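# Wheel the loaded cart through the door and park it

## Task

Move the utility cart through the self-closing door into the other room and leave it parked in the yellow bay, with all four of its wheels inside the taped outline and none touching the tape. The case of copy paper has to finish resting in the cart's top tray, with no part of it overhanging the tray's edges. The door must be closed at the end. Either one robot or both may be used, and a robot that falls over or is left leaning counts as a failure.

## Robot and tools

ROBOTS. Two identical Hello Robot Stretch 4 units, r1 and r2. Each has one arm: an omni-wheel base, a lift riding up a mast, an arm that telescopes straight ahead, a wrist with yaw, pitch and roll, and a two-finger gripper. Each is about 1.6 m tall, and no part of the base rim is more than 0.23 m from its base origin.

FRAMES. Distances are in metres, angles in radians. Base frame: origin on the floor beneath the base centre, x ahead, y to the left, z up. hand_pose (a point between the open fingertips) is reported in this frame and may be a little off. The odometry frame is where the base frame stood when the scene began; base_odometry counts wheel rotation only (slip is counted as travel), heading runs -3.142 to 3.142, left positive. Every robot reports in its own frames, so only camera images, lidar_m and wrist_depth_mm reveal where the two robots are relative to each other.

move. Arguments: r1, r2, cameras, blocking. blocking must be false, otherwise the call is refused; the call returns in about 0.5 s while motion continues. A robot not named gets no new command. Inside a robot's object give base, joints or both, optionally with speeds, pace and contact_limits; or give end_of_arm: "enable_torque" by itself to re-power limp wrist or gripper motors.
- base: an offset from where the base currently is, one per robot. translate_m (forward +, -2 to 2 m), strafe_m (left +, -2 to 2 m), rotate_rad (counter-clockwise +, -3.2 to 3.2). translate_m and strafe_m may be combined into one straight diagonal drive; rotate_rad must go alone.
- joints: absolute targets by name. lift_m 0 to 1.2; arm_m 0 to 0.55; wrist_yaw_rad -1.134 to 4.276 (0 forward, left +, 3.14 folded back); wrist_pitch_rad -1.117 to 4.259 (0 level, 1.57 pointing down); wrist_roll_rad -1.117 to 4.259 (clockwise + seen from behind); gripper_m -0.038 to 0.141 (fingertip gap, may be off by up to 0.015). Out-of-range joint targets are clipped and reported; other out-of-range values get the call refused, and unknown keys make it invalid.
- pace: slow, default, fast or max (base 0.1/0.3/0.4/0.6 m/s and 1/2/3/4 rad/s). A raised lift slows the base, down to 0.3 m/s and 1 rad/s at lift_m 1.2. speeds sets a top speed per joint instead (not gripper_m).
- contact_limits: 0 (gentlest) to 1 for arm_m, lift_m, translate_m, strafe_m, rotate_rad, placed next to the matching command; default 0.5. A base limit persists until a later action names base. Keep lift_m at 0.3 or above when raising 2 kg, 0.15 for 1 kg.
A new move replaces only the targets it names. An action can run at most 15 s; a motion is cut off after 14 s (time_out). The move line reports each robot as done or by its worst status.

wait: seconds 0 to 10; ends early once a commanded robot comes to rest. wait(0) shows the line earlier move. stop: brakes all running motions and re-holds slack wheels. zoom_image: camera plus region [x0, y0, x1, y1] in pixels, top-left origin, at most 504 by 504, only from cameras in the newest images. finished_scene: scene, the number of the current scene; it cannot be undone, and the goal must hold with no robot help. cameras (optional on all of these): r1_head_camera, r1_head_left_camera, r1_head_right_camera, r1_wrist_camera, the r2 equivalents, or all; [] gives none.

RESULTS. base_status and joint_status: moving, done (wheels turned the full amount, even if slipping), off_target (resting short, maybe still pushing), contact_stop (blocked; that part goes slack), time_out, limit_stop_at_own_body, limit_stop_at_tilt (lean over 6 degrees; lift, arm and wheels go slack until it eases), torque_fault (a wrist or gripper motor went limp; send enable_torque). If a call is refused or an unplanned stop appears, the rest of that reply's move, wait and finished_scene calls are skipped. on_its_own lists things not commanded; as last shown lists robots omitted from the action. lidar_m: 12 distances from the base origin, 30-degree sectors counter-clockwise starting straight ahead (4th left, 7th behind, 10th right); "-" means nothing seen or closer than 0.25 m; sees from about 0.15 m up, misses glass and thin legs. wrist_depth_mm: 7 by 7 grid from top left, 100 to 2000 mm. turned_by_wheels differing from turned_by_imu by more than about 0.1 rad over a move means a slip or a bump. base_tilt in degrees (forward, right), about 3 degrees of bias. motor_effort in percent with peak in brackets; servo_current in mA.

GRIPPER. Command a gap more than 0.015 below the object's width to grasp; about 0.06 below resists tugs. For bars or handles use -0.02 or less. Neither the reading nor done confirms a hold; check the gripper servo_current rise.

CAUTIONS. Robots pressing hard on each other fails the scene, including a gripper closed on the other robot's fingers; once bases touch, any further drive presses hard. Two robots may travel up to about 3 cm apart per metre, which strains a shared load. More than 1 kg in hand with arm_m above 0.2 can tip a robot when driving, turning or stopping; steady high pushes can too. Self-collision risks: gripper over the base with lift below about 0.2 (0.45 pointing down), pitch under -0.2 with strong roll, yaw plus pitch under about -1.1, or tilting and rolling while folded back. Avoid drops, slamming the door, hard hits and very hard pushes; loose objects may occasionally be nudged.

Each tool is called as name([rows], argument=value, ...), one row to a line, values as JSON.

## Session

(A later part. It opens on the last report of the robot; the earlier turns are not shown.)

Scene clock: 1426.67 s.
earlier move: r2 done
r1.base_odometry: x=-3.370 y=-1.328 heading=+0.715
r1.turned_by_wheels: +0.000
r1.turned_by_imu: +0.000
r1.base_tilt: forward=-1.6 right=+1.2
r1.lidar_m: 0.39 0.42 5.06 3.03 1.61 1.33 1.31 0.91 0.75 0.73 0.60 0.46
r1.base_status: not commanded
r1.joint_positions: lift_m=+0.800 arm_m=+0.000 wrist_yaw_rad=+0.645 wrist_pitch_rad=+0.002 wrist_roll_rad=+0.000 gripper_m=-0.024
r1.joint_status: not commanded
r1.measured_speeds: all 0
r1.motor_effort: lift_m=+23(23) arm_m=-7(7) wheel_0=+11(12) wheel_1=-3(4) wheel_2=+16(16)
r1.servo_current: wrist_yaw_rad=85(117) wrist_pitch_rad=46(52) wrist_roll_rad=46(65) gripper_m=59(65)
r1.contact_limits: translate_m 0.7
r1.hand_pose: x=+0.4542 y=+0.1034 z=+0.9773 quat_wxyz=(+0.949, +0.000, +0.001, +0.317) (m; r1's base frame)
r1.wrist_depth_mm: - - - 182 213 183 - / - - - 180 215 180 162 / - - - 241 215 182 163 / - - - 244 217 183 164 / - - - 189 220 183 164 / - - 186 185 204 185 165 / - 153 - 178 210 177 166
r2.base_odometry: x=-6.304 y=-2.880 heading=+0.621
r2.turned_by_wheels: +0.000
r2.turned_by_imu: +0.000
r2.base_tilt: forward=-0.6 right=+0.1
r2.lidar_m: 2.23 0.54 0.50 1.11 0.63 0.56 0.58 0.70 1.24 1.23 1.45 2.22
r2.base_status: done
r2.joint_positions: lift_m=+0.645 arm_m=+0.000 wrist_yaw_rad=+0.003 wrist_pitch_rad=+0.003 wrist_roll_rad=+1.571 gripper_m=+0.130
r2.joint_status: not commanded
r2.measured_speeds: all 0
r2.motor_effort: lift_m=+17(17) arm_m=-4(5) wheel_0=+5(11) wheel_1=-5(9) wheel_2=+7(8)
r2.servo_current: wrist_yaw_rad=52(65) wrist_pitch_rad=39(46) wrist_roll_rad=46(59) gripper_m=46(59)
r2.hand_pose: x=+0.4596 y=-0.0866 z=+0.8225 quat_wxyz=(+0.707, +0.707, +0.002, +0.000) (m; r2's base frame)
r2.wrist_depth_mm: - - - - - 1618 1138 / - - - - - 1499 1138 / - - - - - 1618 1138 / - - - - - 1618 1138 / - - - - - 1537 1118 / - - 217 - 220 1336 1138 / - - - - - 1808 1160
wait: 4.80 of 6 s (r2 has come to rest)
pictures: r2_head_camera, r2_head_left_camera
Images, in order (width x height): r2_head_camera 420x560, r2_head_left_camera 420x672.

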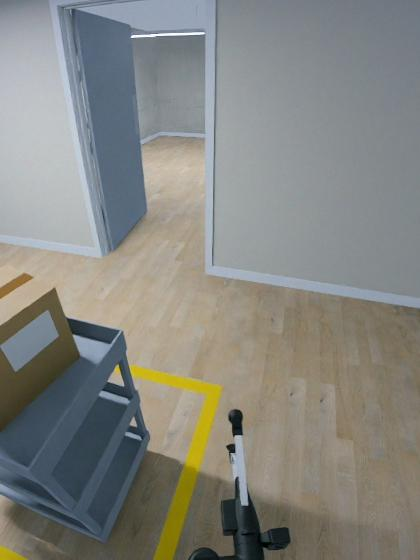

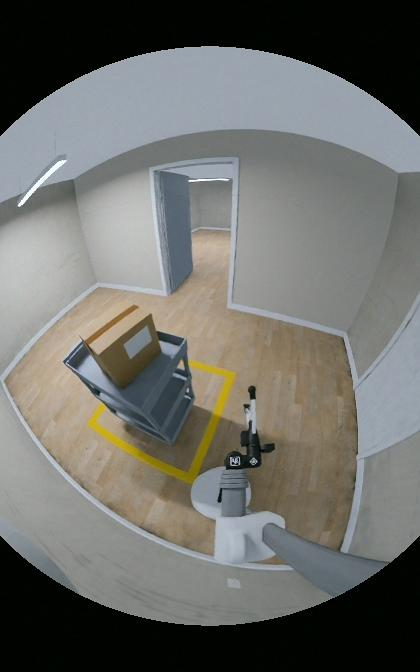

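move(blocking=false, r1={"joints":{"gripper_m":0.13}}, r2={"base":{"rotate_rad":0.5}}, cameras=[])

wait(seconds=2, cameras=[])

move(blocking=false, r1={"base":{"translate_m":-0.16,"strafe_m":-0.1}}, cameras=[])

wait(seconds=3, cameras=["r1_head_camera","r1_head_left_camera","r2_head_camera","r2_head_left_camera"])

Scene clock: 1438.77 s.
move: r1 moving; r2 moving
r1.base_odometry: x=-3.370 y=-1.328 heading=+0.715
r1.turned_by_wheels: +0.000
r1.turned_by_imu: +0.000
r1.base_tilt: forward=-1.6 right=+1.3
r1.lidar_m: 0.39 0.42 5.05 3.03 1.57 1.32 1.32 0.90 0.73 0.71 0.62 0.45
r1.base_status: not commanded
r1.joint_positions: lift_m=+0.800 arm_m=+0.000 wrist_yaw_rad=+0.645 wrist_pitch_rad=+0.002 wrist_roll_rad=+0.000 gripper_m=+0.001
r1.joint_status: gripper_m moving
r1.measured_speeds: translate_m=+0.000 strafe_m=+0.000 rotate_rad=-0.001 lift_m=+0.000 arm_m=+0.000 wrist_yaw_rad=+0.000 wrist_pitch_rad=+0.000 wrist_roll_rad=+0.000
r1.motor_effort: lift_m=+23(23) arm_m=-7(7) wheel_0=+12(12) wheel_1=-3(4) wheel_2=+16(16)
r1.servo_current: wrist_yaw_rad=91(104) wrist_pitch_rad=52(52) wrist_roll_rad=52(52) gripper_m=59(65)
r1.contact_limits: translate_m 0.7
r1.hand_pose: x=+0.4542 y=+0.1034 z=+0.9773 quat_wxyz=(+0.949, +0.000, +0.001, +0.317) (m; r1's base frame)
r1.wrist_depth_mm: - - - 242 212 183 - / - - - 183 219 184 166 / - - - 195 221 187 167 / - - - 192 222 187 168 / - - - 187 224 188 168 / - - 187 186 208 189 169 / - - - 182 214 185 -
r2.base_odometry: x=-6.304 y=-2.880 heading=+0.873
r2.turned_by_wheels: +0.252
r2.turned_by_imu: +0.245
r2.base_tilt: forward=-0.7 right=+0.1
r2.lidar_m: 0.59 0.51 1.03 0.79 0.60 0.55 0.61 0.83 1.23 1.31 1.79 2.22
r2.base_status: rotate_rad moving
r2.joint_positions: lift_m=+0.645 arm_m=+0.000 wrist_yaw_rad=+0.003 wrist_pitch_rad=+0.003 wrist_roll_rad=+1.571 gripper_m=+0.130
r2.joint_status: not commanded
r2.measured_speeds: translate_m=-0.001 strafe_m=+0.000 rotate_rad=+0.975 lift_m=+0.000 arm_m=+0.000 wrist_yaw_rad=+0.000 wrist_pitch_rad=+0.000 wrist_roll_rad=+0.000
r2.motor_effort: lift_m=+17(17) arm_m=-4(5) wheel_0=-8(8) wheel_1=-9(9) wheel_2=-12(12)
r2.servo_current: wrist_yaw_rad=39(59) wrist_pitch_rad=46(52) wrist_roll_rad=33(59) gripper_m=52(59)
r2.hand_pose: x=+0.4596 y=-0.0867 z=+0.8225 quat_wxyz=(+0.707, +0.707, +0.002, +0.000) (m; r2's base frame)
r2.wrist_depth_mm: - - - - - 1661 1118 / - - - - - 1576 1138 / - - - - - 1618 1118 / - - - - - 1708 1138 / - - - - - 1499 1160 / - - 216 - 195 1336 1098 / - - - - - - 1025
pictures: none
No camera images: "cameras" was empty.

Scene clock: 1439.57 s.
earlier move: r1 moving; r2 done
r1.base_odometry: x=-3.370 y=-1.328 heading=+0.714
r1.turned_by_wheels: -0.002
r1.turned_by_imu: -0.002
r1.base_tilt: forward=-1.6 right=+1.2
r1.lidar_m: 0.49 3.81 5.09 3.06 1.60 1.34 1.30 0.88 0.74 0.72 0.65 0.54
r1.base_status: not commanded
r1.joint_positions: lift_m=+0.800 arm_m=+0.000 wrist_yaw_rad=+0.633 wrist_pitch_rad=+0.002 wrist_roll_rad=+0.000 gripper_m=+0.089
r1.joint_status: gripper_m moving
r1.measured_speeds: all 0
r1.motor_effort: lift_m=+23(23) arm_m=-4(7) wheel_0=+4(12) wheel_1=-2(4) wheel_2=+1(16)
r1.servo_current: wrist_yaw_rad=39(104) wrist_pitch_rad=39(52) wrist_roll_rad=52(59) gripper_m=91(91)
r1.contact_limits: translate_m 0.7
r1.hand_pose: x=+0.4552 y=+0.1000 z=+0.9773 quat_wxyz=(+0.950, +0.000, +0.001, +0.311) (m; r1's base frame)
r1.wrist_depth_mm: - - - - 300 258 229 / - - - - 301 257 230 / - - - - 303 259 231 / - - - - 304 262 229 / - - - - 300 263 229 / - - 212 - 193 258 236 / - - - 144 309 246 236
r2.base_odometry: x=-6.304 y=-2.880 heading=+1.121
r2.turned_by_wheels: +0.248
r2.turned_by_imu: +0.242
r2.base_tilt: forward=-0.7 right=+0.0
r2.lidar_m: 0.54 0.50 1.18 0.67 0.57 0.56 0.69 1.21 1.24 1.43 2.20 2.22
r2.base_status: done
r2.joint_positions: lift_m=+0.645 arm_m=+0.000 wrist_yaw_rad=+0.003 wrist_pitch_rad=+0.003 wrist_roll_rad=+1.571 gripper_m=+0.130
r2.joint_status: not commanded
r2.measured_speeds: all 0
r2.motor_effort: lift_m=+17(17) arm_m=-4(5) wheel_0=-3(8) wheel_1=-1(9) wheel_2=-5(12)
r2.servo_current: wrist_yaw_rad=46(59) wrist_pitch_rad=39(52) wrist_roll_rad=33(59) gripper_m=59(59)
r2.hand_pose: x=+0.4596 y=-0.0867 z=+0.8225 quat_wxyz=(+0.707, +0.707, +0.002, +0.000) (m; r2's base frame)
r2.wrist_depth_mm: 1921 - - - - 1618 1138 / - - - - - 1576 1118 / - - - - - 1661 1138 / - - - 554 - - 539 / - - - - - - 449 / - - 539 157 195 - 418 / - - 521 - - - -
wait: 0.80 of 2 s (r2 has come to rest)
pictures: none
No camera images: "cameras" was empty.

Scene clock: 1440.07 s.
earlier move: r1 moving
move: r1 moving
r1.base_odometry: x=-3.381 y=-1.363 heading=+0.714
r1.turned_by_wheels: +0.000
r1.turned_by_imu: +0.000
r1.base_tilt: forward=-1.5 right=+1.2
r1.lidar_m: 0.65 3.87 5.09 2.96 1.56 1.29 1.28 0.86 0.70 0.70 0.74 0.64
r1.base_status: translate_m moving; strafe_m moving
r1.joint_positions: lift_m=+0.800 arm_m=+0.000 wrist_yaw_rad=+0.633 wrist_pitch_rad=+0.002 wrist_roll_rad=+0.000 gripper_m=+0.125
r1.joint_status: gripper_m moving
r1.measured_speeds: translate_m=-0.117 strafe_m=-0.072 rotate_rad=+0.007 lift_m=+0.000 arm_m=+0.000 wrist_yaw_rad=+0.000 wrist_pitch_rad=+0.000 wrist_roll_rad=+0.000
r1.motor_effort: lift_m=+23(23) arm_m=-4(4) wheel_0=+5(5) wheel_1=-8(10) wheel_2=+8(9)
r1.servo_current: wrist_yaw_rad=65(65) wrist_pitch_rad=39(46) wrist_roll_rad=59(72) gripper_m=52(91)
r1.hand_pose: x=+0.4552 y=+0.1000 z=+0.9773 quat_wxyz=(+0.950, +0.000, +0.001, +0.311) (m; r1's base frame)
r1.wrist_depth_mm: - - - - - 397 359 / - - - - - 404 357 / - - - - - 404 355 / - - - - - 410 364 / - - - - - 410 366 / - 214 - - 213 389 368 / - - - 145 - 394 368
r2: as last shown
r2.turned_by_wheels: +0.000
r2.turned_by_imu: +0.000
r2.lidar_m: 0.52 0.51 1.15 0.64 0.56 0.58 0.70 1.23 1.25 1.45 2.23 2.25
r2.motor_effort: lift_m=+17(17) arm_m=-4(4) wheel_0=-3(3) wheel_1=-1(1) wheel_2=-5(5)
r2.servo_current: wrist_yaw_rad=59(59) wrist_pitch_rad=46(52) wrist_roll_rad=39(52) gripper_m=46(52)
r2.wrist_depth_mm: 1921 - - - - 1618 1118 / - - - - - 1618 1118 / - - - - - 1661 1118 / - - - 544 - - 539 / - - - - - - 449 / - - 539 157 195 - 418 / - - 521 - - - -
pictures: none
No camera images: "cameras" was empty.

Scene clock: 1441.50 s.
earlier move: r1 done
r1.base_odometry: x=-3.426 y=-1.509 heading=+0.714
r1.turned_by_wheels: +0.000
r1.turned_by_imu: -0.001
r1.base_tilt: forward=-1.6 right=+1.3
r1.lidar_m: 1.07 3.96 5.18 2.74 1.43 1.17 1.18 0.75 0.60 0.59 0.68 0.90
r1.base_status: done
r1.joint_positions: lift_m=+0.800 arm_m=+0.000 wrist_yaw_rad=+0.633 wrist_pitch_rad=+0.002 wrist_roll_rad=+0.000 gripper_m=+0.130
r1.joint_status: all done
r1.measured_speeds: all 0
r1.motor_effort: lift_m=+23(23) arm_m=-4(4) wheel_0=+3(5) wheel_1=-1(11) wheel_2=+0(9)
r1.servo_current: wrist_yaw_rad=52(65) wrist_pitch_rad=39(46) wrist_roll_rad=39(72) gripper_m=39(91)
r1.hand_pose: x=+0.4552 y=+0.1000 z=+0.9773 quat_wxyz=(+0.950, +0.000, +0.001, +0.311) (m; r1's base frame)
r1.wrist_depth_mm: - - - - - - - / - - - - - - - / - - - - - - - / - - - - - - - / - - - - - - - / - 210 - - - 197 - / - - - 146 - - -
r2.base_odometry: x=-6.304 y=-2.880 heading=+1.121
r2.turned_by_wheels: +0.000
r2.turned_by_imu: +0.000
r2.base_tilt: forward=-0.7 right=+0.1
r2.lidar_m: 0.53 0.50 1.14 0.69 0.57 0.58 0.65 1.22 1.25 1.44 2.21 2.23
r2.base_status: not commanded
r2.joint_positions: lift_m=+0.645 arm_m=+0.000 wrist_yaw_rad=+0.003 wrist_pitch_rad=+0.003 wrist_roll_rad=+1.571 gripper_m=+0.130
r2.joint_status: not commanded
r2.measured_speeds: all 0
r2.motor_effort: lift_m=+17(17) arm_m=-4(4) wheel_0=-3(3) wheel_1=-1(1) wheel_2=-5(5)
r2.servo_current: wrist_yaw_rad=52(59) wrist_pitch_rad=52(52) wrist_roll_rad=46(59) gripper_m=52(59)
r2.hand_pose: x=+0.4596 y=-0.0867 z=+0.8225 quat_wxyz=(+0.707, +0.707, +0.002, +0.000) (m; r2's base frame)
r2.wrist_depth_mm: 1921 - - - - 1618 1118 / - - - - - 1661 1138 / - - - - - 1661 1160 / - - - 554 - - 539 / - - - - - - 449 / - - 539 157 195 - 418 / - - 525 - - - -
wait: 1.43 of 3 s (r1 has come to rest)
pictures: r1_head_camera, r1_head_left_camera, r2_head_camera, r2_head_left_camera
Images, in order (width x height): r1_head_camera 420x560, r1_head_left_camera 420x672, r2_head_camera 420x560, r2_head_left_camera 420x672.

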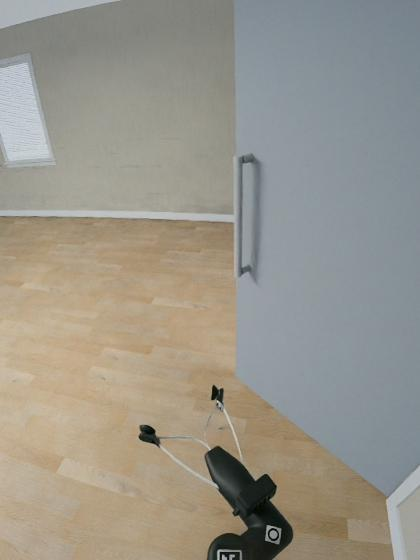

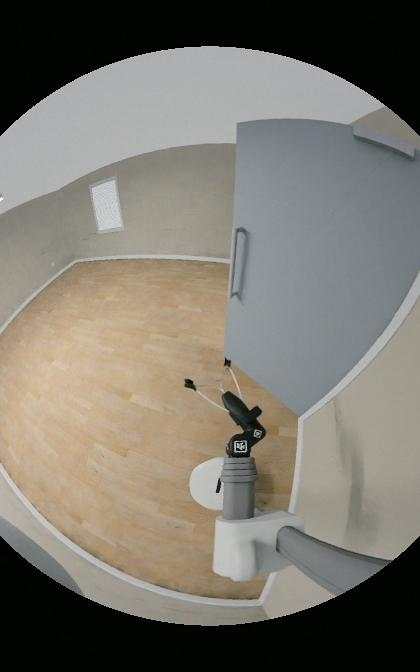

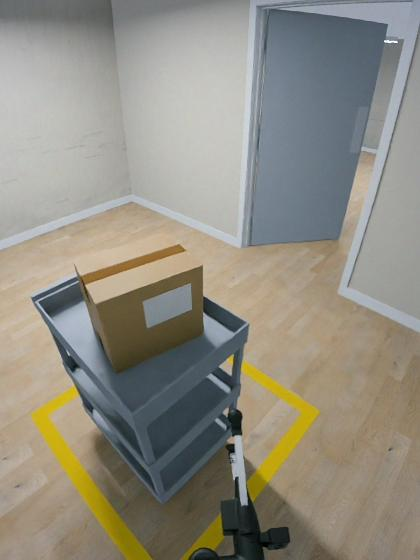

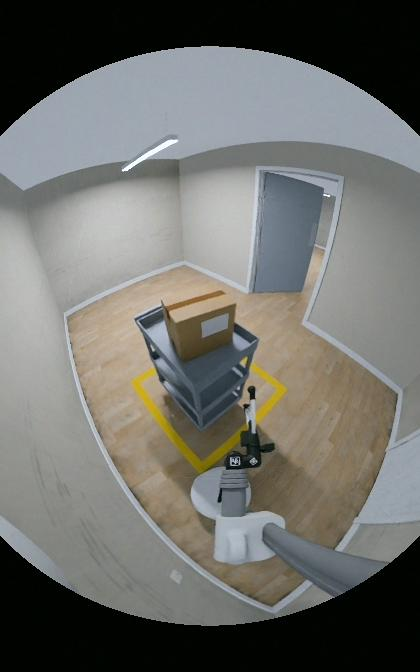

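move(blocking=false, r2={"base":{"strafe_m":-0.75},"joints":{"wrist_yaw_rad":3.0,"lift_m":0.7,"gripper_m":0.0}}, cameras=[])

wait(seconds=5, cameras=[])

move(blocking=false, r2={"base":{"translate_m":1.1}}, cameras=[])

wait(seconds=6, cameras=[])

move(blocking=false, r2={"base":{"rotate_rad":1.5}}, cameras=[])

wait(seconds=4, cameras=["r1_head_camera","r2_head_camera","r2_head_left_camera"])

Scene clock: 1452.77 s.
move: r2 moving
r1: as last shown
r1.turned_by_imu: +0.000
r1.lidar_m: 3.54 3.97 5.19 2.73 1.45 1.17 1.17 0.75 0.60 0.57 0.67 1.10
r1.motor_effort: lift_m=+23(23) arm_m=-4(4) wheel_0=+2(3) wheel_1=-1(1) wheel_2=+0(0)
r1.servo_current: wrist_yaw_rad=52(59) wrist_pitch_rad=39(46) wrist_roll_rad=46(59) gripper_m=46(46)
r1.wrist_depth_mm: - - - - - - - / - - - - - - - / - - - - - - - / - - - - - - - / - - - - - - - / - 210 - - - 197 - / - - - 147 - - -
r2.base_odometry: x=-6.271 y=-2.896 heading=+1.121
r2.turned_by_wheels: +0.000
r2.turned_by_imu: +0.001
r2.base_tilt: forward=-0.7 right=+0.1
r2.lidar_m: 0.58 0.52 1.21 0.70 0.59 0.59 0.69 1.21 1.23 1.41 2.21 2.20
r2.base_status: strafe_m moving
r2.joint_positions: lift_m=+0.681 arm_m=+0.000 wrist_yaw_rad=+0.563 wrist_pitch_rad=+0.003 wrist_roll_rad=+1.571 gripper_m=+0.117
r2.joint_status: lift_m moving; wrist_yaw_rad moving; gripper_m moving
r2.measured_speeds: translate_m=+0.000 strafe_m=-0.141 rotate_rad=-0.002 lift_m=+0.111 arm_m=+0.000 wrist_yaw_rad=+1.743 wrist_pitch_rad=+0.000 wrist_roll_rad=+0.000
r2.motor_effort: lift_m=+21(25) arm_m=-4(4) wheel_0=+11(11) wheel_1=-11(11) wheel_2=+1(5)
r2.servo_current: wrist_yaw_rad=85(124) wrist_pitch_rad=46(46) wrist_roll_rad=59(65) gripper_m=104(104)
r2.hand_pose: x=+0.4615 y=+0.0799 z=+0.8585 quat_wxyz=(+0.680, +0.679, +0.197, +0.195) (m; r2's base frame)
r2.wrist_depth_mm: - - - - - 1661 512 / - - 512 517 - - - / - - 508 517 - - - / - - 508 517 976 - - / - - 508 508 342 - - / - - 199 162 193 - - / - - - - 322 320 322
pictures: none
No camera images: "cameras" was empty.

Scene clock: 1456.10 s.
earlier move: r2 done
r1.base_odometry: x=-3.426 y=-1.509 heading=+0.714
r1.turned_by_wheels: +0.000
r1.turned_by_imu: +0.000
r1.base_tilt: forward=-1.6 right=+1.3
r1.lidar_m: 3.53 3.97 5.18 2.75 1.42 1.19 1.17 0.76 0.62 0.59 0.69 1.11
r1.base_status: not commanded
r1.joint_positions: lift_m=+0.800 arm_m=+0.000 wrist_yaw_rad=+0.633 wrist_pitch_rad=+0.002 wrist_roll_rad=+0.000 gripper_m=+0.130
r1.joint_status: not commanded
r1.measured_speeds: all 0
r1.motor_effort: lift_m=+23(23) arm_m=-4(4) wheel_0=+3(3) wheel_1=-1(1) wheel_2=+0(0)
r1.servo_current: wrist_yaw_rad=39(65) wrist_pitch_rad=33(46) wrist_roll_rad=46(72) gripper_m=46(52)
r1.hand_pose: x=+0.4552 y=+0.1000 z=+0.9773 quat_wxyz=(+0.950, +0.000, +0.001, +0.311) (m; r1's base frame)
r1.wrist_depth_mm: - - - - - - - / - - - - - - - / - - - - - - - / - - - - - - - / - - - - - - - / - 211 - - - 197 - / - - - 146 - - -
r2.base_odometry: x=-5.628 y=-3.206 heading=+1.121
r2.turned_by_wheels: +0.000
r2.turned_by_imu: +0.001
r2.base_tilt: forward=-0.7 right=+0.1
r2.lidar_m: 2.01 0.97 0.96 1.30 1.10 1.09 0.82 0.69 0.64 0.83 1.52 1.69
r2.base_status: done
r2.joint_positions: lift_m=+0.700 arm_m=+0.000 wrist_yaw_rad=+2.997 wrist_pitch_rad=+0.003 wrist_roll_rad=+1.571 gripper_m=+0.001
r2.joint_status: all done
r2.measured_speeds: all 0
r2.motor_effort: lift_m=+21(25) arm_m=-4(4) wheel_0=+2(14) wheel_1=-1(12) wheel_2=+0(5)
r2.servo_current: wrist_yaw_rad=39(124) wrist_pitch_rad=39(52) wrist_roll_rad=46(65) gripper_m=65(163)
r2.hand_pose: x=-0.1019 y=+0.1280 z=+0.8772 quat_wxyz=(+0.052, +0.050, +0.705, +0.705) (m; r2's base frame)
r2.wrist_depth_mm: - - - - - - 1025 / - - - - - - 1118 / - - - - - - 1205 / - - - - - - 1229 / - - - - - - 1182 / - - 183 192 175 - - / - 116 - - - - -
wait: 3.33 of 5 s (r2 has come to rest)
pictures: none
No camera images: "cameras" was empty.

Scene clock: 1456.60 s.
move: r2 moving
r1: as last shown
r1.lidar_m: 3.51 3.96 5.19 2.75 1.45 1.16 1.17 0.75 0.61 0.59 0.67 1.12
r1.servo_current: wrist_yaw_rad=46(52) wrist_pitch_rad=39(46) wrist_roll_rad=26(52) gripper_m=39(46)
r1.wrist_depth_mm: - - - - - - - / - - - - - - - / - - - - - - - / - - - - - - - / - - - - - - - / - 211 - - - 198 - / - - - 146 - - -
r2.base_odometry: x=-5.615 y=-3.178 heading=+1.121
r2.turned_by_wheels: +0.000
r2.turned_by_imu: +0.000
r2.base_tilt: forward=-0.7 right=+0.0
r2.lidar_m: 1.97 0.94 0.95 1.31 1.12 1.12 0.89 0.70 0.70 0.86 1.57 1.67
r2.base_status: translate_m moving
r2.joint_positions: lift_m=+0.700 arm_m=+0.000 wrist_yaw_rad=+2.997 wrist_pitch_rad=+0.003 wrist_roll_rad=+1.571 gripper_m=+0.001
r2.joint_status: not commanded
r2.measured_speeds: translate_m=+0.120 strafe_m=+0.000 rotate_rad=+0.001 lift_m=+0.000 arm_m=+0.000 wrist_yaw_rad=+0.000 wrist_pitch_rad=+0.000 wrist_roll_rad=+0.000
r2.motor_effort: lift_m=+21(21) arm_m=-4(4) wheel_0=+9(11) wheel_1=+7(8) wheel_2=-13(13)
r2.servo_current: wrist_yaw_rad=39(52) wrist_pitch_rad=39(46) wrist_roll_rad=52(59) gripper_m=72(72)
r2.hand_pose: x=-0.1019 y=+0.1280 z=+0.8772 quat_wxyz=(+0.052, +0.050, +0.705, +0.705) (m; r2's base frame)
r2.wrist_depth_mm: - - - - - - 1060 / - - - - - - 1118 / - - - - - - 1229 / - - - - - 1397 1229 / - - - - - - 1160 / - - 183 193 175 - - / - 116 - - - - -
pictures: none
No camera images: "cameras" was empty.

Scene clock: 1461.27 s.
earlier move: r2 done
r1.base_odometry: x=-3.426 y=-1.509 heading=+0.714
r1.turned_by_wheels: +0.000
r1.turned_by_imu: +0.000
r1.base_tilt: forward=-1.6 right=+1.3
r1.lidar_m: 3.54 3.96 5.20 2.73 1.43 1.18 1.15 0.75 0.61 0.60 0.65 1.12
r1.base_status: not commanded
r1.joint_positions: lift_m=+0.800 arm_m=+0.000 wrist_yaw_rad=+0.633 wrist_pitch_rad=+0.002 wrist_roll_rad=+0.000 gripper_m=+0.130
r1.joint_status: not commanded
r1.measured_speeds: all 0
r1.motor_effort: lift_m=+23(23) arm_m=-4(4) wheel_0=+3(3) wheel_1=-1(1) wheel_2=+0(0)
r1.servo_current: wrist_yaw_rad=59(72) wrist_pitch_rad=39(59) wrist_roll_rad=46(72) gripper_m=46(52)
r1.hand_pose: x=+0.4552 y=+0.1000 z=+0.9773 quat_wxyz=(+0.950, +0.000, +0.001, +0.311) (m; r1's base frame)
r1.wrist_depth_mm: - - - - - - - / - - - - - - - / - - - - - - - / - - - - - - - / - - - - - - - / - 210 - - - 197 - / - - - 146 - - -
r2.base_odometry: x=-5.150 y=-2.216 heading=+1.121
r2.turned_by_wheels: +0.000
r2.turned_by_imu: +0.002
r2.base_tilt: forward=-0.7 right=+0.1
r2.lidar_m: 1.18 1.96 3.25 0.70 0.65 1.89 1.70 1.47 1.51 1.06 0.91 0.93
r2.base_status: done
r2.joint_positions: lift_m=+0.700 arm_m=+0.000 wrist_yaw_rad=+2.997 wrist_pitch_rad=+0.003 wrist_roll_rad=+1.571 gripper_m=+0.001
r2.joint_status: not commanded
r2.measured_speeds: all 0
r2.motor_effort: lift_m=+21(21) arm_m=-4(4) wheel_0=+2(11) wheel_1=+3(9) wheel_2=-3(14)
r2.servo_current: wrist_yaw_rad=39(65) wrist_pitch_rad=46(52) wrist_roll_rad=52(65) gripper_m=65(78)
r2.hand_pose: x=-0.1019 y=+0.1280 z=+0.8772 quat_wxyz=(+0.052, +0.050, +0.705, +0.705) (m; r2's base frame)
r2.wrist_depth_mm: - - - - - 1618 1205 / - - - - - 1756 1229 / - - - - - 1808 1229 / - - - - - 1756 1255 / - - - - - 1808 1255 / - - 188 192 182 1661 1229 / - 116 - - - 1430 1229
wait: 4.67 of 6 s (r2 has come to rest)
pictures: none
No camera images: "cameras" was empty.

Scene clock: 1461.77 s.
move: r2 moving
r1: as last shown
r1.lidar_m: 3.55 3.94 5.20 2.75 1.42 1.16 1.17 0.76 0.59 0.59 0.68 1.12
r1.servo_current: wrist_yaw_rad=46(59) wrist_pitch_rad=39(46) wrist_roll_rad=46(72) gripper_m=46(46)
r1.wrist_depth_mm: - - - - - - - / - - - - - - - / - - - - - - - / - - - - - - - / - - - - - - - / - 210 - - - 198 - / - - - 147 - - -
r2.base_odometry: x=-5.150 y=-2.216 heading=+1.373
r2.turned_by_wheels: +0.252
r2.turned_by_imu: +0.245
r2.base_tilt: forward=-0.7 right=+0.1
r2.lidar_m: 1.48 3.24 0.86 0.64 0.74 1.96 1.53 1.47 1.34 0.95 0.93 0.96
r2.base_status: rotate_rad moving
r2.joint_positions: lift_m=+0.700 arm_m=+0.000 wrist_yaw_rad=+2.997 wrist_pitch_rad=+0.003 wrist_roll_rad=+1.571 gripper_m=+0.001
r2.joint_status: not commanded
r2.measured_speeds: translate_m=+0.000 strafe_m=-0.001 rotate_rad=+0.977 lift_m=+0.000 arm_m=+0.000 wrist_yaw_rad=+0.000 wrist_pitch_rad=+0.000 wrist_roll_rad=+0.000
r2.motor_effort: lift_m=+21(21) arm_m=-4(4) wheel_0=-6(8) wheel_1=-10(10) wheel_2=-10(11)
r2.servo_current: wrist_yaw_rad=52(52) wrist_pitch_rad=46(46) wrist_roll_rad=46(59) gripper_m=65(72)
r2.hand_pose: x=-0.1019 y=+0.1280 z=+0.8772 quat_wxyz=(+0.052, +0.050, +0.705, +0.705) (m; r2's base frame)
r2.wrist_depth_mm: - - - - - 1756 1205 / - - - - - 1808 1182 / - - - - - 1808 1255 / - - - - - 1808 1229 / - - - - - 1708 1229 / 1708 - 183 192 175 1661 1229 / 1576 116 - - - 1499 1229
pictures: none
No camera images: "cameras" was empty.

Scene clock: 1463.30 s.
earlier move: r2 done
r1.base_odometry: x=-3.426 y=-1.509 heading=+0.714
r1.turned_by_wheels: +0.000
r1.turned_by_imu: +0.000
r1.base_tilt: forward=-1.6 right=+1.3
r1.lidar_m: 3.53 3.94 5.17 2.74 1.45 1.19 1.17 0.76 0.60 0.61 0.68 1.11
r1.base_status: not commanded
r1.joint_positions: lift_m=+0.800 arm_m=+0.000 wrist_yaw_rad=+0.633 wrist_pitch_rad=+0.002 wrist_roll_rad=+0.000 gripper_m=+0.130
r1.joint_status: not commanded
r1.measured_speeds: all 0
r1.motor_effort: lift_m=+23(23) arm_m=-4(4) wheel_0=+3(4) wheel_1=-1(1) wheel_2=+0(0)
r1.servo_current: wrist_yaw_rad=52(72) wrist_pitch_rad=39(52) wrist_roll_rad=59(72) gripper_m=46(46)
r1.hand_pose: x=+0.4552 y=+0.1000 z=+0.9773 quat_wxyz=(+0.950, +0.000, +0.001, +0.311) (m; r1's base frame)
r1.wrist_depth_mm: - - - - - - - / - - - - - - - / - - - - - - - / - - - - - - - / - - - - - - - / - 211 - - - 197 - / - - - 147 - - -
r2.base_odometry: x=-5.150 y=-2.216 heading=+2.620
r2.turned_by_wheels: +1.247
r2.turned_by_imu: +1.215
r2.base_tilt: forward=-0.7 right=+0.0
r2.lidar_m: 0.73 0.65 1.87 1.86 1.51 1.50 1.14 0.92 0.94 1.14 1.67 3.24
r2.base_status: done
r2.joint_positions: lift_m=+0.700 arm_m=+0.000 wrist_yaw_rad=+2.997 wrist_pitch_rad=+0.003 wrist_roll_rad=+1.571 gripper_m=+0.001
r2.joint_status: not commanded
r2.measured_speeds: all 0
r2.motor_effort: lift_m=+21(21) arm_m=-4(4) wheel_0=-2(10) wheel_1=-3(12) wheel_2=-4(13)
r2.servo_current: wrist_yaw_rad=46(59) wrist_pitch_rad=46(52) wrist_roll_rad=52(59) gripper_m=72(72)
r2.hand_pose: x=-0.1019 y=+0.1280 z=+0.8772 quat_wxyz=(+0.052, +0.050, +0.705, +0.705) (m; r2's base frame)
r2.wrist_depth_mm: - - - - - - 1182 / - - - - - 1430 1205 / - - - - - 1576 1229 / - - - - - 1661 1255 / - - - - - 1537 1229 / - - 183 192 174 - 1205 / - 116 - - - - 1138
wait: 1.53 of 4 s (r2 has come to rest)
pictures: r1_head_camera, r2_head_camera, r2_head_left_camera
Images, in order (width x height): r1_head_camera 420x560, r2_head_camera 420x560, r2_head_left_camera 420x672.

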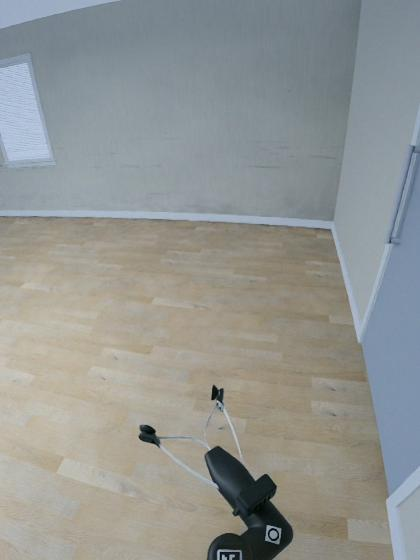

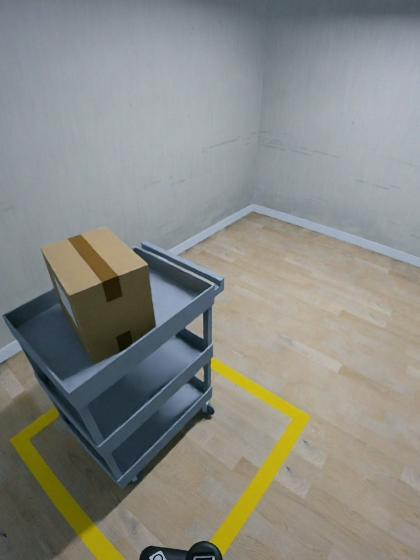

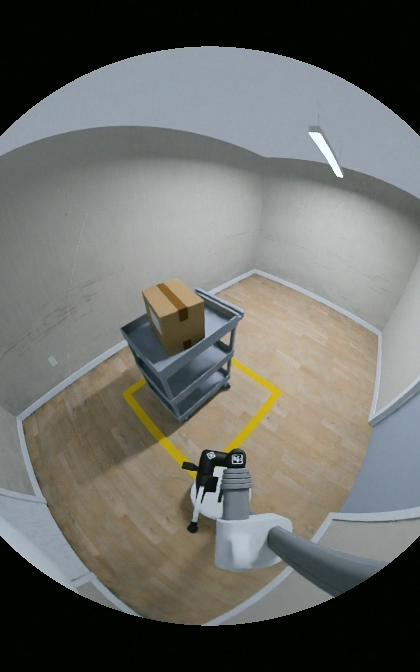

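move(blocking=false, r2={"base":{"rotate_rad":-2.2}}, cameras=[])

wait(seconds=4, cameras=["r2_head_camera","r2_head_left_camera"])

Scene clock: 1477.07 s.
move: r2 moving
r1: as last shown
r1.lidar_m: 3.54 3.95 5.21 2.75 1.42 1.16 1.14 0.75 0.60 0.59 0.69 1.14
r1.motor_effort: lift_m=+23(23) arm_m=-4(4) wheel_0=+3(3) wheel_1=-1(1) wheel_2=+0(0)
r1.servo_current: wrist_yaw_rad=39(59) wrist_pitch_rad=33(52) wrist_roll_rad=46(52) gripper_m=39(46)
r1.wrist_depth_mm: - - - - - - - / - - - - - - - / - - - - - - - / - - - - - - - / - - - - - - - / - 211 - - - 196 - / - - - 146 - - -
r2.base_odometry: x=-5.150 y=-2.216 heading=+2.369
r2.turned_by_wheels: -0.251
r2.turned_by_imu: -0.244
r2.base_tilt: forward=-0.6 right=+0.1
r2.lidar_m: 0.92 0.64 0.62 1.90 1.59 1.47 1.39 0.99 0.93 0.96 1.37 3.09
r2.base_status: rotate_rad moving
r2.joint_positions: lift_m=+0.700 arm_m=+0.000 wrist_yaw_rad=+2.997 wrist_pitch_rad=+0.003 wrist_roll_rad=+1.571 gripper_m=+0.001
r2.joint_status: not commanded
r2.measured_speeds: translate_m=+0.000 strafe_m=+0.001 rotate_rad=-0.977 lift_m=+0.000 arm_m=+0.000 wrist_yaw_rad=+0.000 wrist_pitch_rad=+0.000 wrist_roll_rad=+0.000
r2.motor_effort: lift_m=+21(21) arm_m=-4(4) wheel_0=+6(10) wheel_1=+10(10) wheel_2=+11(11)
r2.servo_current: wrist_yaw_rad=52(52) wrist_pitch_rad=39(46) wrist_roll_rad=52(59) gripper_m=65(72)
r2.hand_pose: x=-0.1019 y=+0.1280 z=+0.8772 quat_wxyz=(+0.052, +0.050, +0.705, +0.705) (m; r2's base frame)
r2.wrist_depth_mm: - - - - - 1430 1205 / 1397 - - - - 1430 1229 / - - - - - 1576 1229 / - - - - - 1576 1229 / - - - - - 1618 1255 / - - 183 191 175 1576 1229 / - 116 - - - - 1229
pictures: none
No camera images: "cameras" was empty.

Scene clock: 1478.97 s.
earlier move: r2 done
r1.base_odometry: x=-3.426 y=-1.509 heading=+0.714
r1.turned_by_wheels: +0.000
r1.turned_by_imu: +0.000
r1.base_tilt: forward=-1.6 right=+1.3
r1.lidar_m: 3.53 3.96 5.17 2.75 1.45 1.17 1.17 0.73 0.60 0.59 0.67 1.12
r1.base_status: not commanded
r1.joint_positions: lift_m=+0.800 arm_m=+0.000 wrist_yaw_rad=+0.633 wrist_pitch_rad=+0.002 wrist_roll_rad=+0.000 gripper_m=+0.130
r1.joint_status: not commanded
r1.measured_speeds: all 0
r1.motor_effort: lift_m=+23(23) arm_m=-4(4) wheel_0=+3(3) wheel_1=-1(1) wheel_2=+0(0)
r1.servo_current: wrist_yaw_rad=65(78) wrist_pitch_rad=39(52) wrist_roll_rad=52(65) gripper_m=39(46)
r1.hand_pose: x=+0.4552 y=+0.1000 z=+0.9773 quat_wxyz=(+0.950, +0.000, +0.001, +0.311) (m; r1's base frame)
r1.wrist_depth_mm: - - - - - - - / - - - - - - - / - - - - - - - / - - - - - - - / - - - - - - - / - 210 - - - 198 - / - - - 146 - - -
r2.base_odometry: x=-5.150 y=-2.216 heading=+0.421
r2.turned_by_wheels: -1.948
r2.turned_by_imu: -1.896
r2.base_tilt: forward=-0.7 right=+0.1
r2.lidar_m: 0.92 1.07 1.66 3.23 0.80 0.64 1.87 1.99 1.51 1.48 1.24 0.94
r2.base_status: done
r2.joint_positions: lift_m=+0.700 arm_m=+0.000 wrist_yaw_rad=+2.997 wrist_pitch_rad=+0.003 wrist_roll_rad=+1.571 gripper_m=+0.001
r2.joint_status: not commanded
r2.measured_speeds: all 0
r2.motor_effort: lift_m=+21(21) arm_m=-4(5) wheel_0=+4(12) wheel_1=+2(11) wheel_2=+2(12)
r2.servo_current: wrist_yaw_rad=52(59) wrist_pitch_rad=39(46) wrist_roll_rad=39(59) gripper_m=72(78)
r2.hand_pose: x=-0.1018 y=+0.1280 z=+0.8772 quat_wxyz=(+0.052, +0.050, +0.705, +0.705) (m; r2's base frame)
r2.wrist_depth_mm: - - - 778 - - - / - - 820 798 - 1160 - / - - - 820 - 1160 - / - - - - - 1661 1160 / - - - - - 1756 1229 / - - 183 191 174 1661 1229 / - 116 - - - 1464 1255
wait: 1.90 of 4 s (r2 has come to rest)
pictures: r2_head_camera, r2_head_left_camera
Images, in order (width x height): r2_head_camera 420x560, r2_head_left_camera 420x672.

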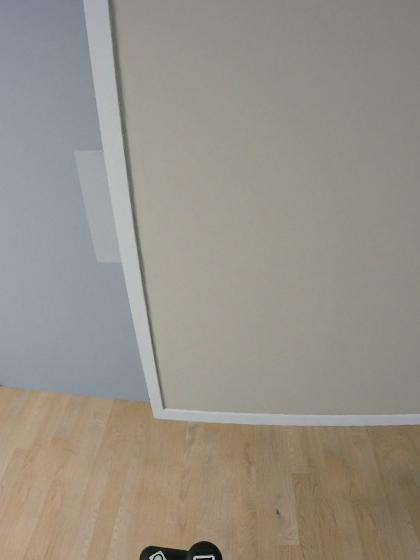

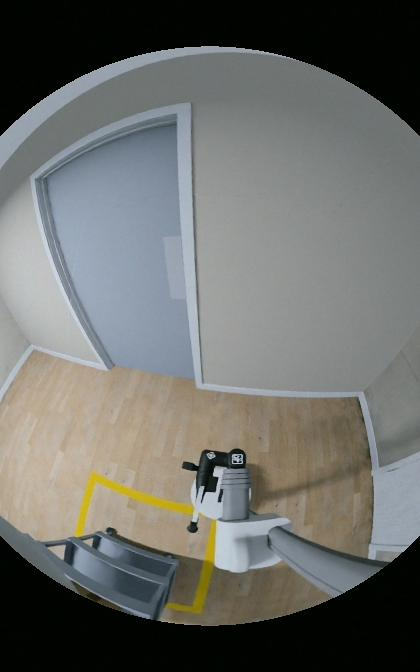

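Door shut.

finished_scene(scene=2)

The scene is finished: the task was done.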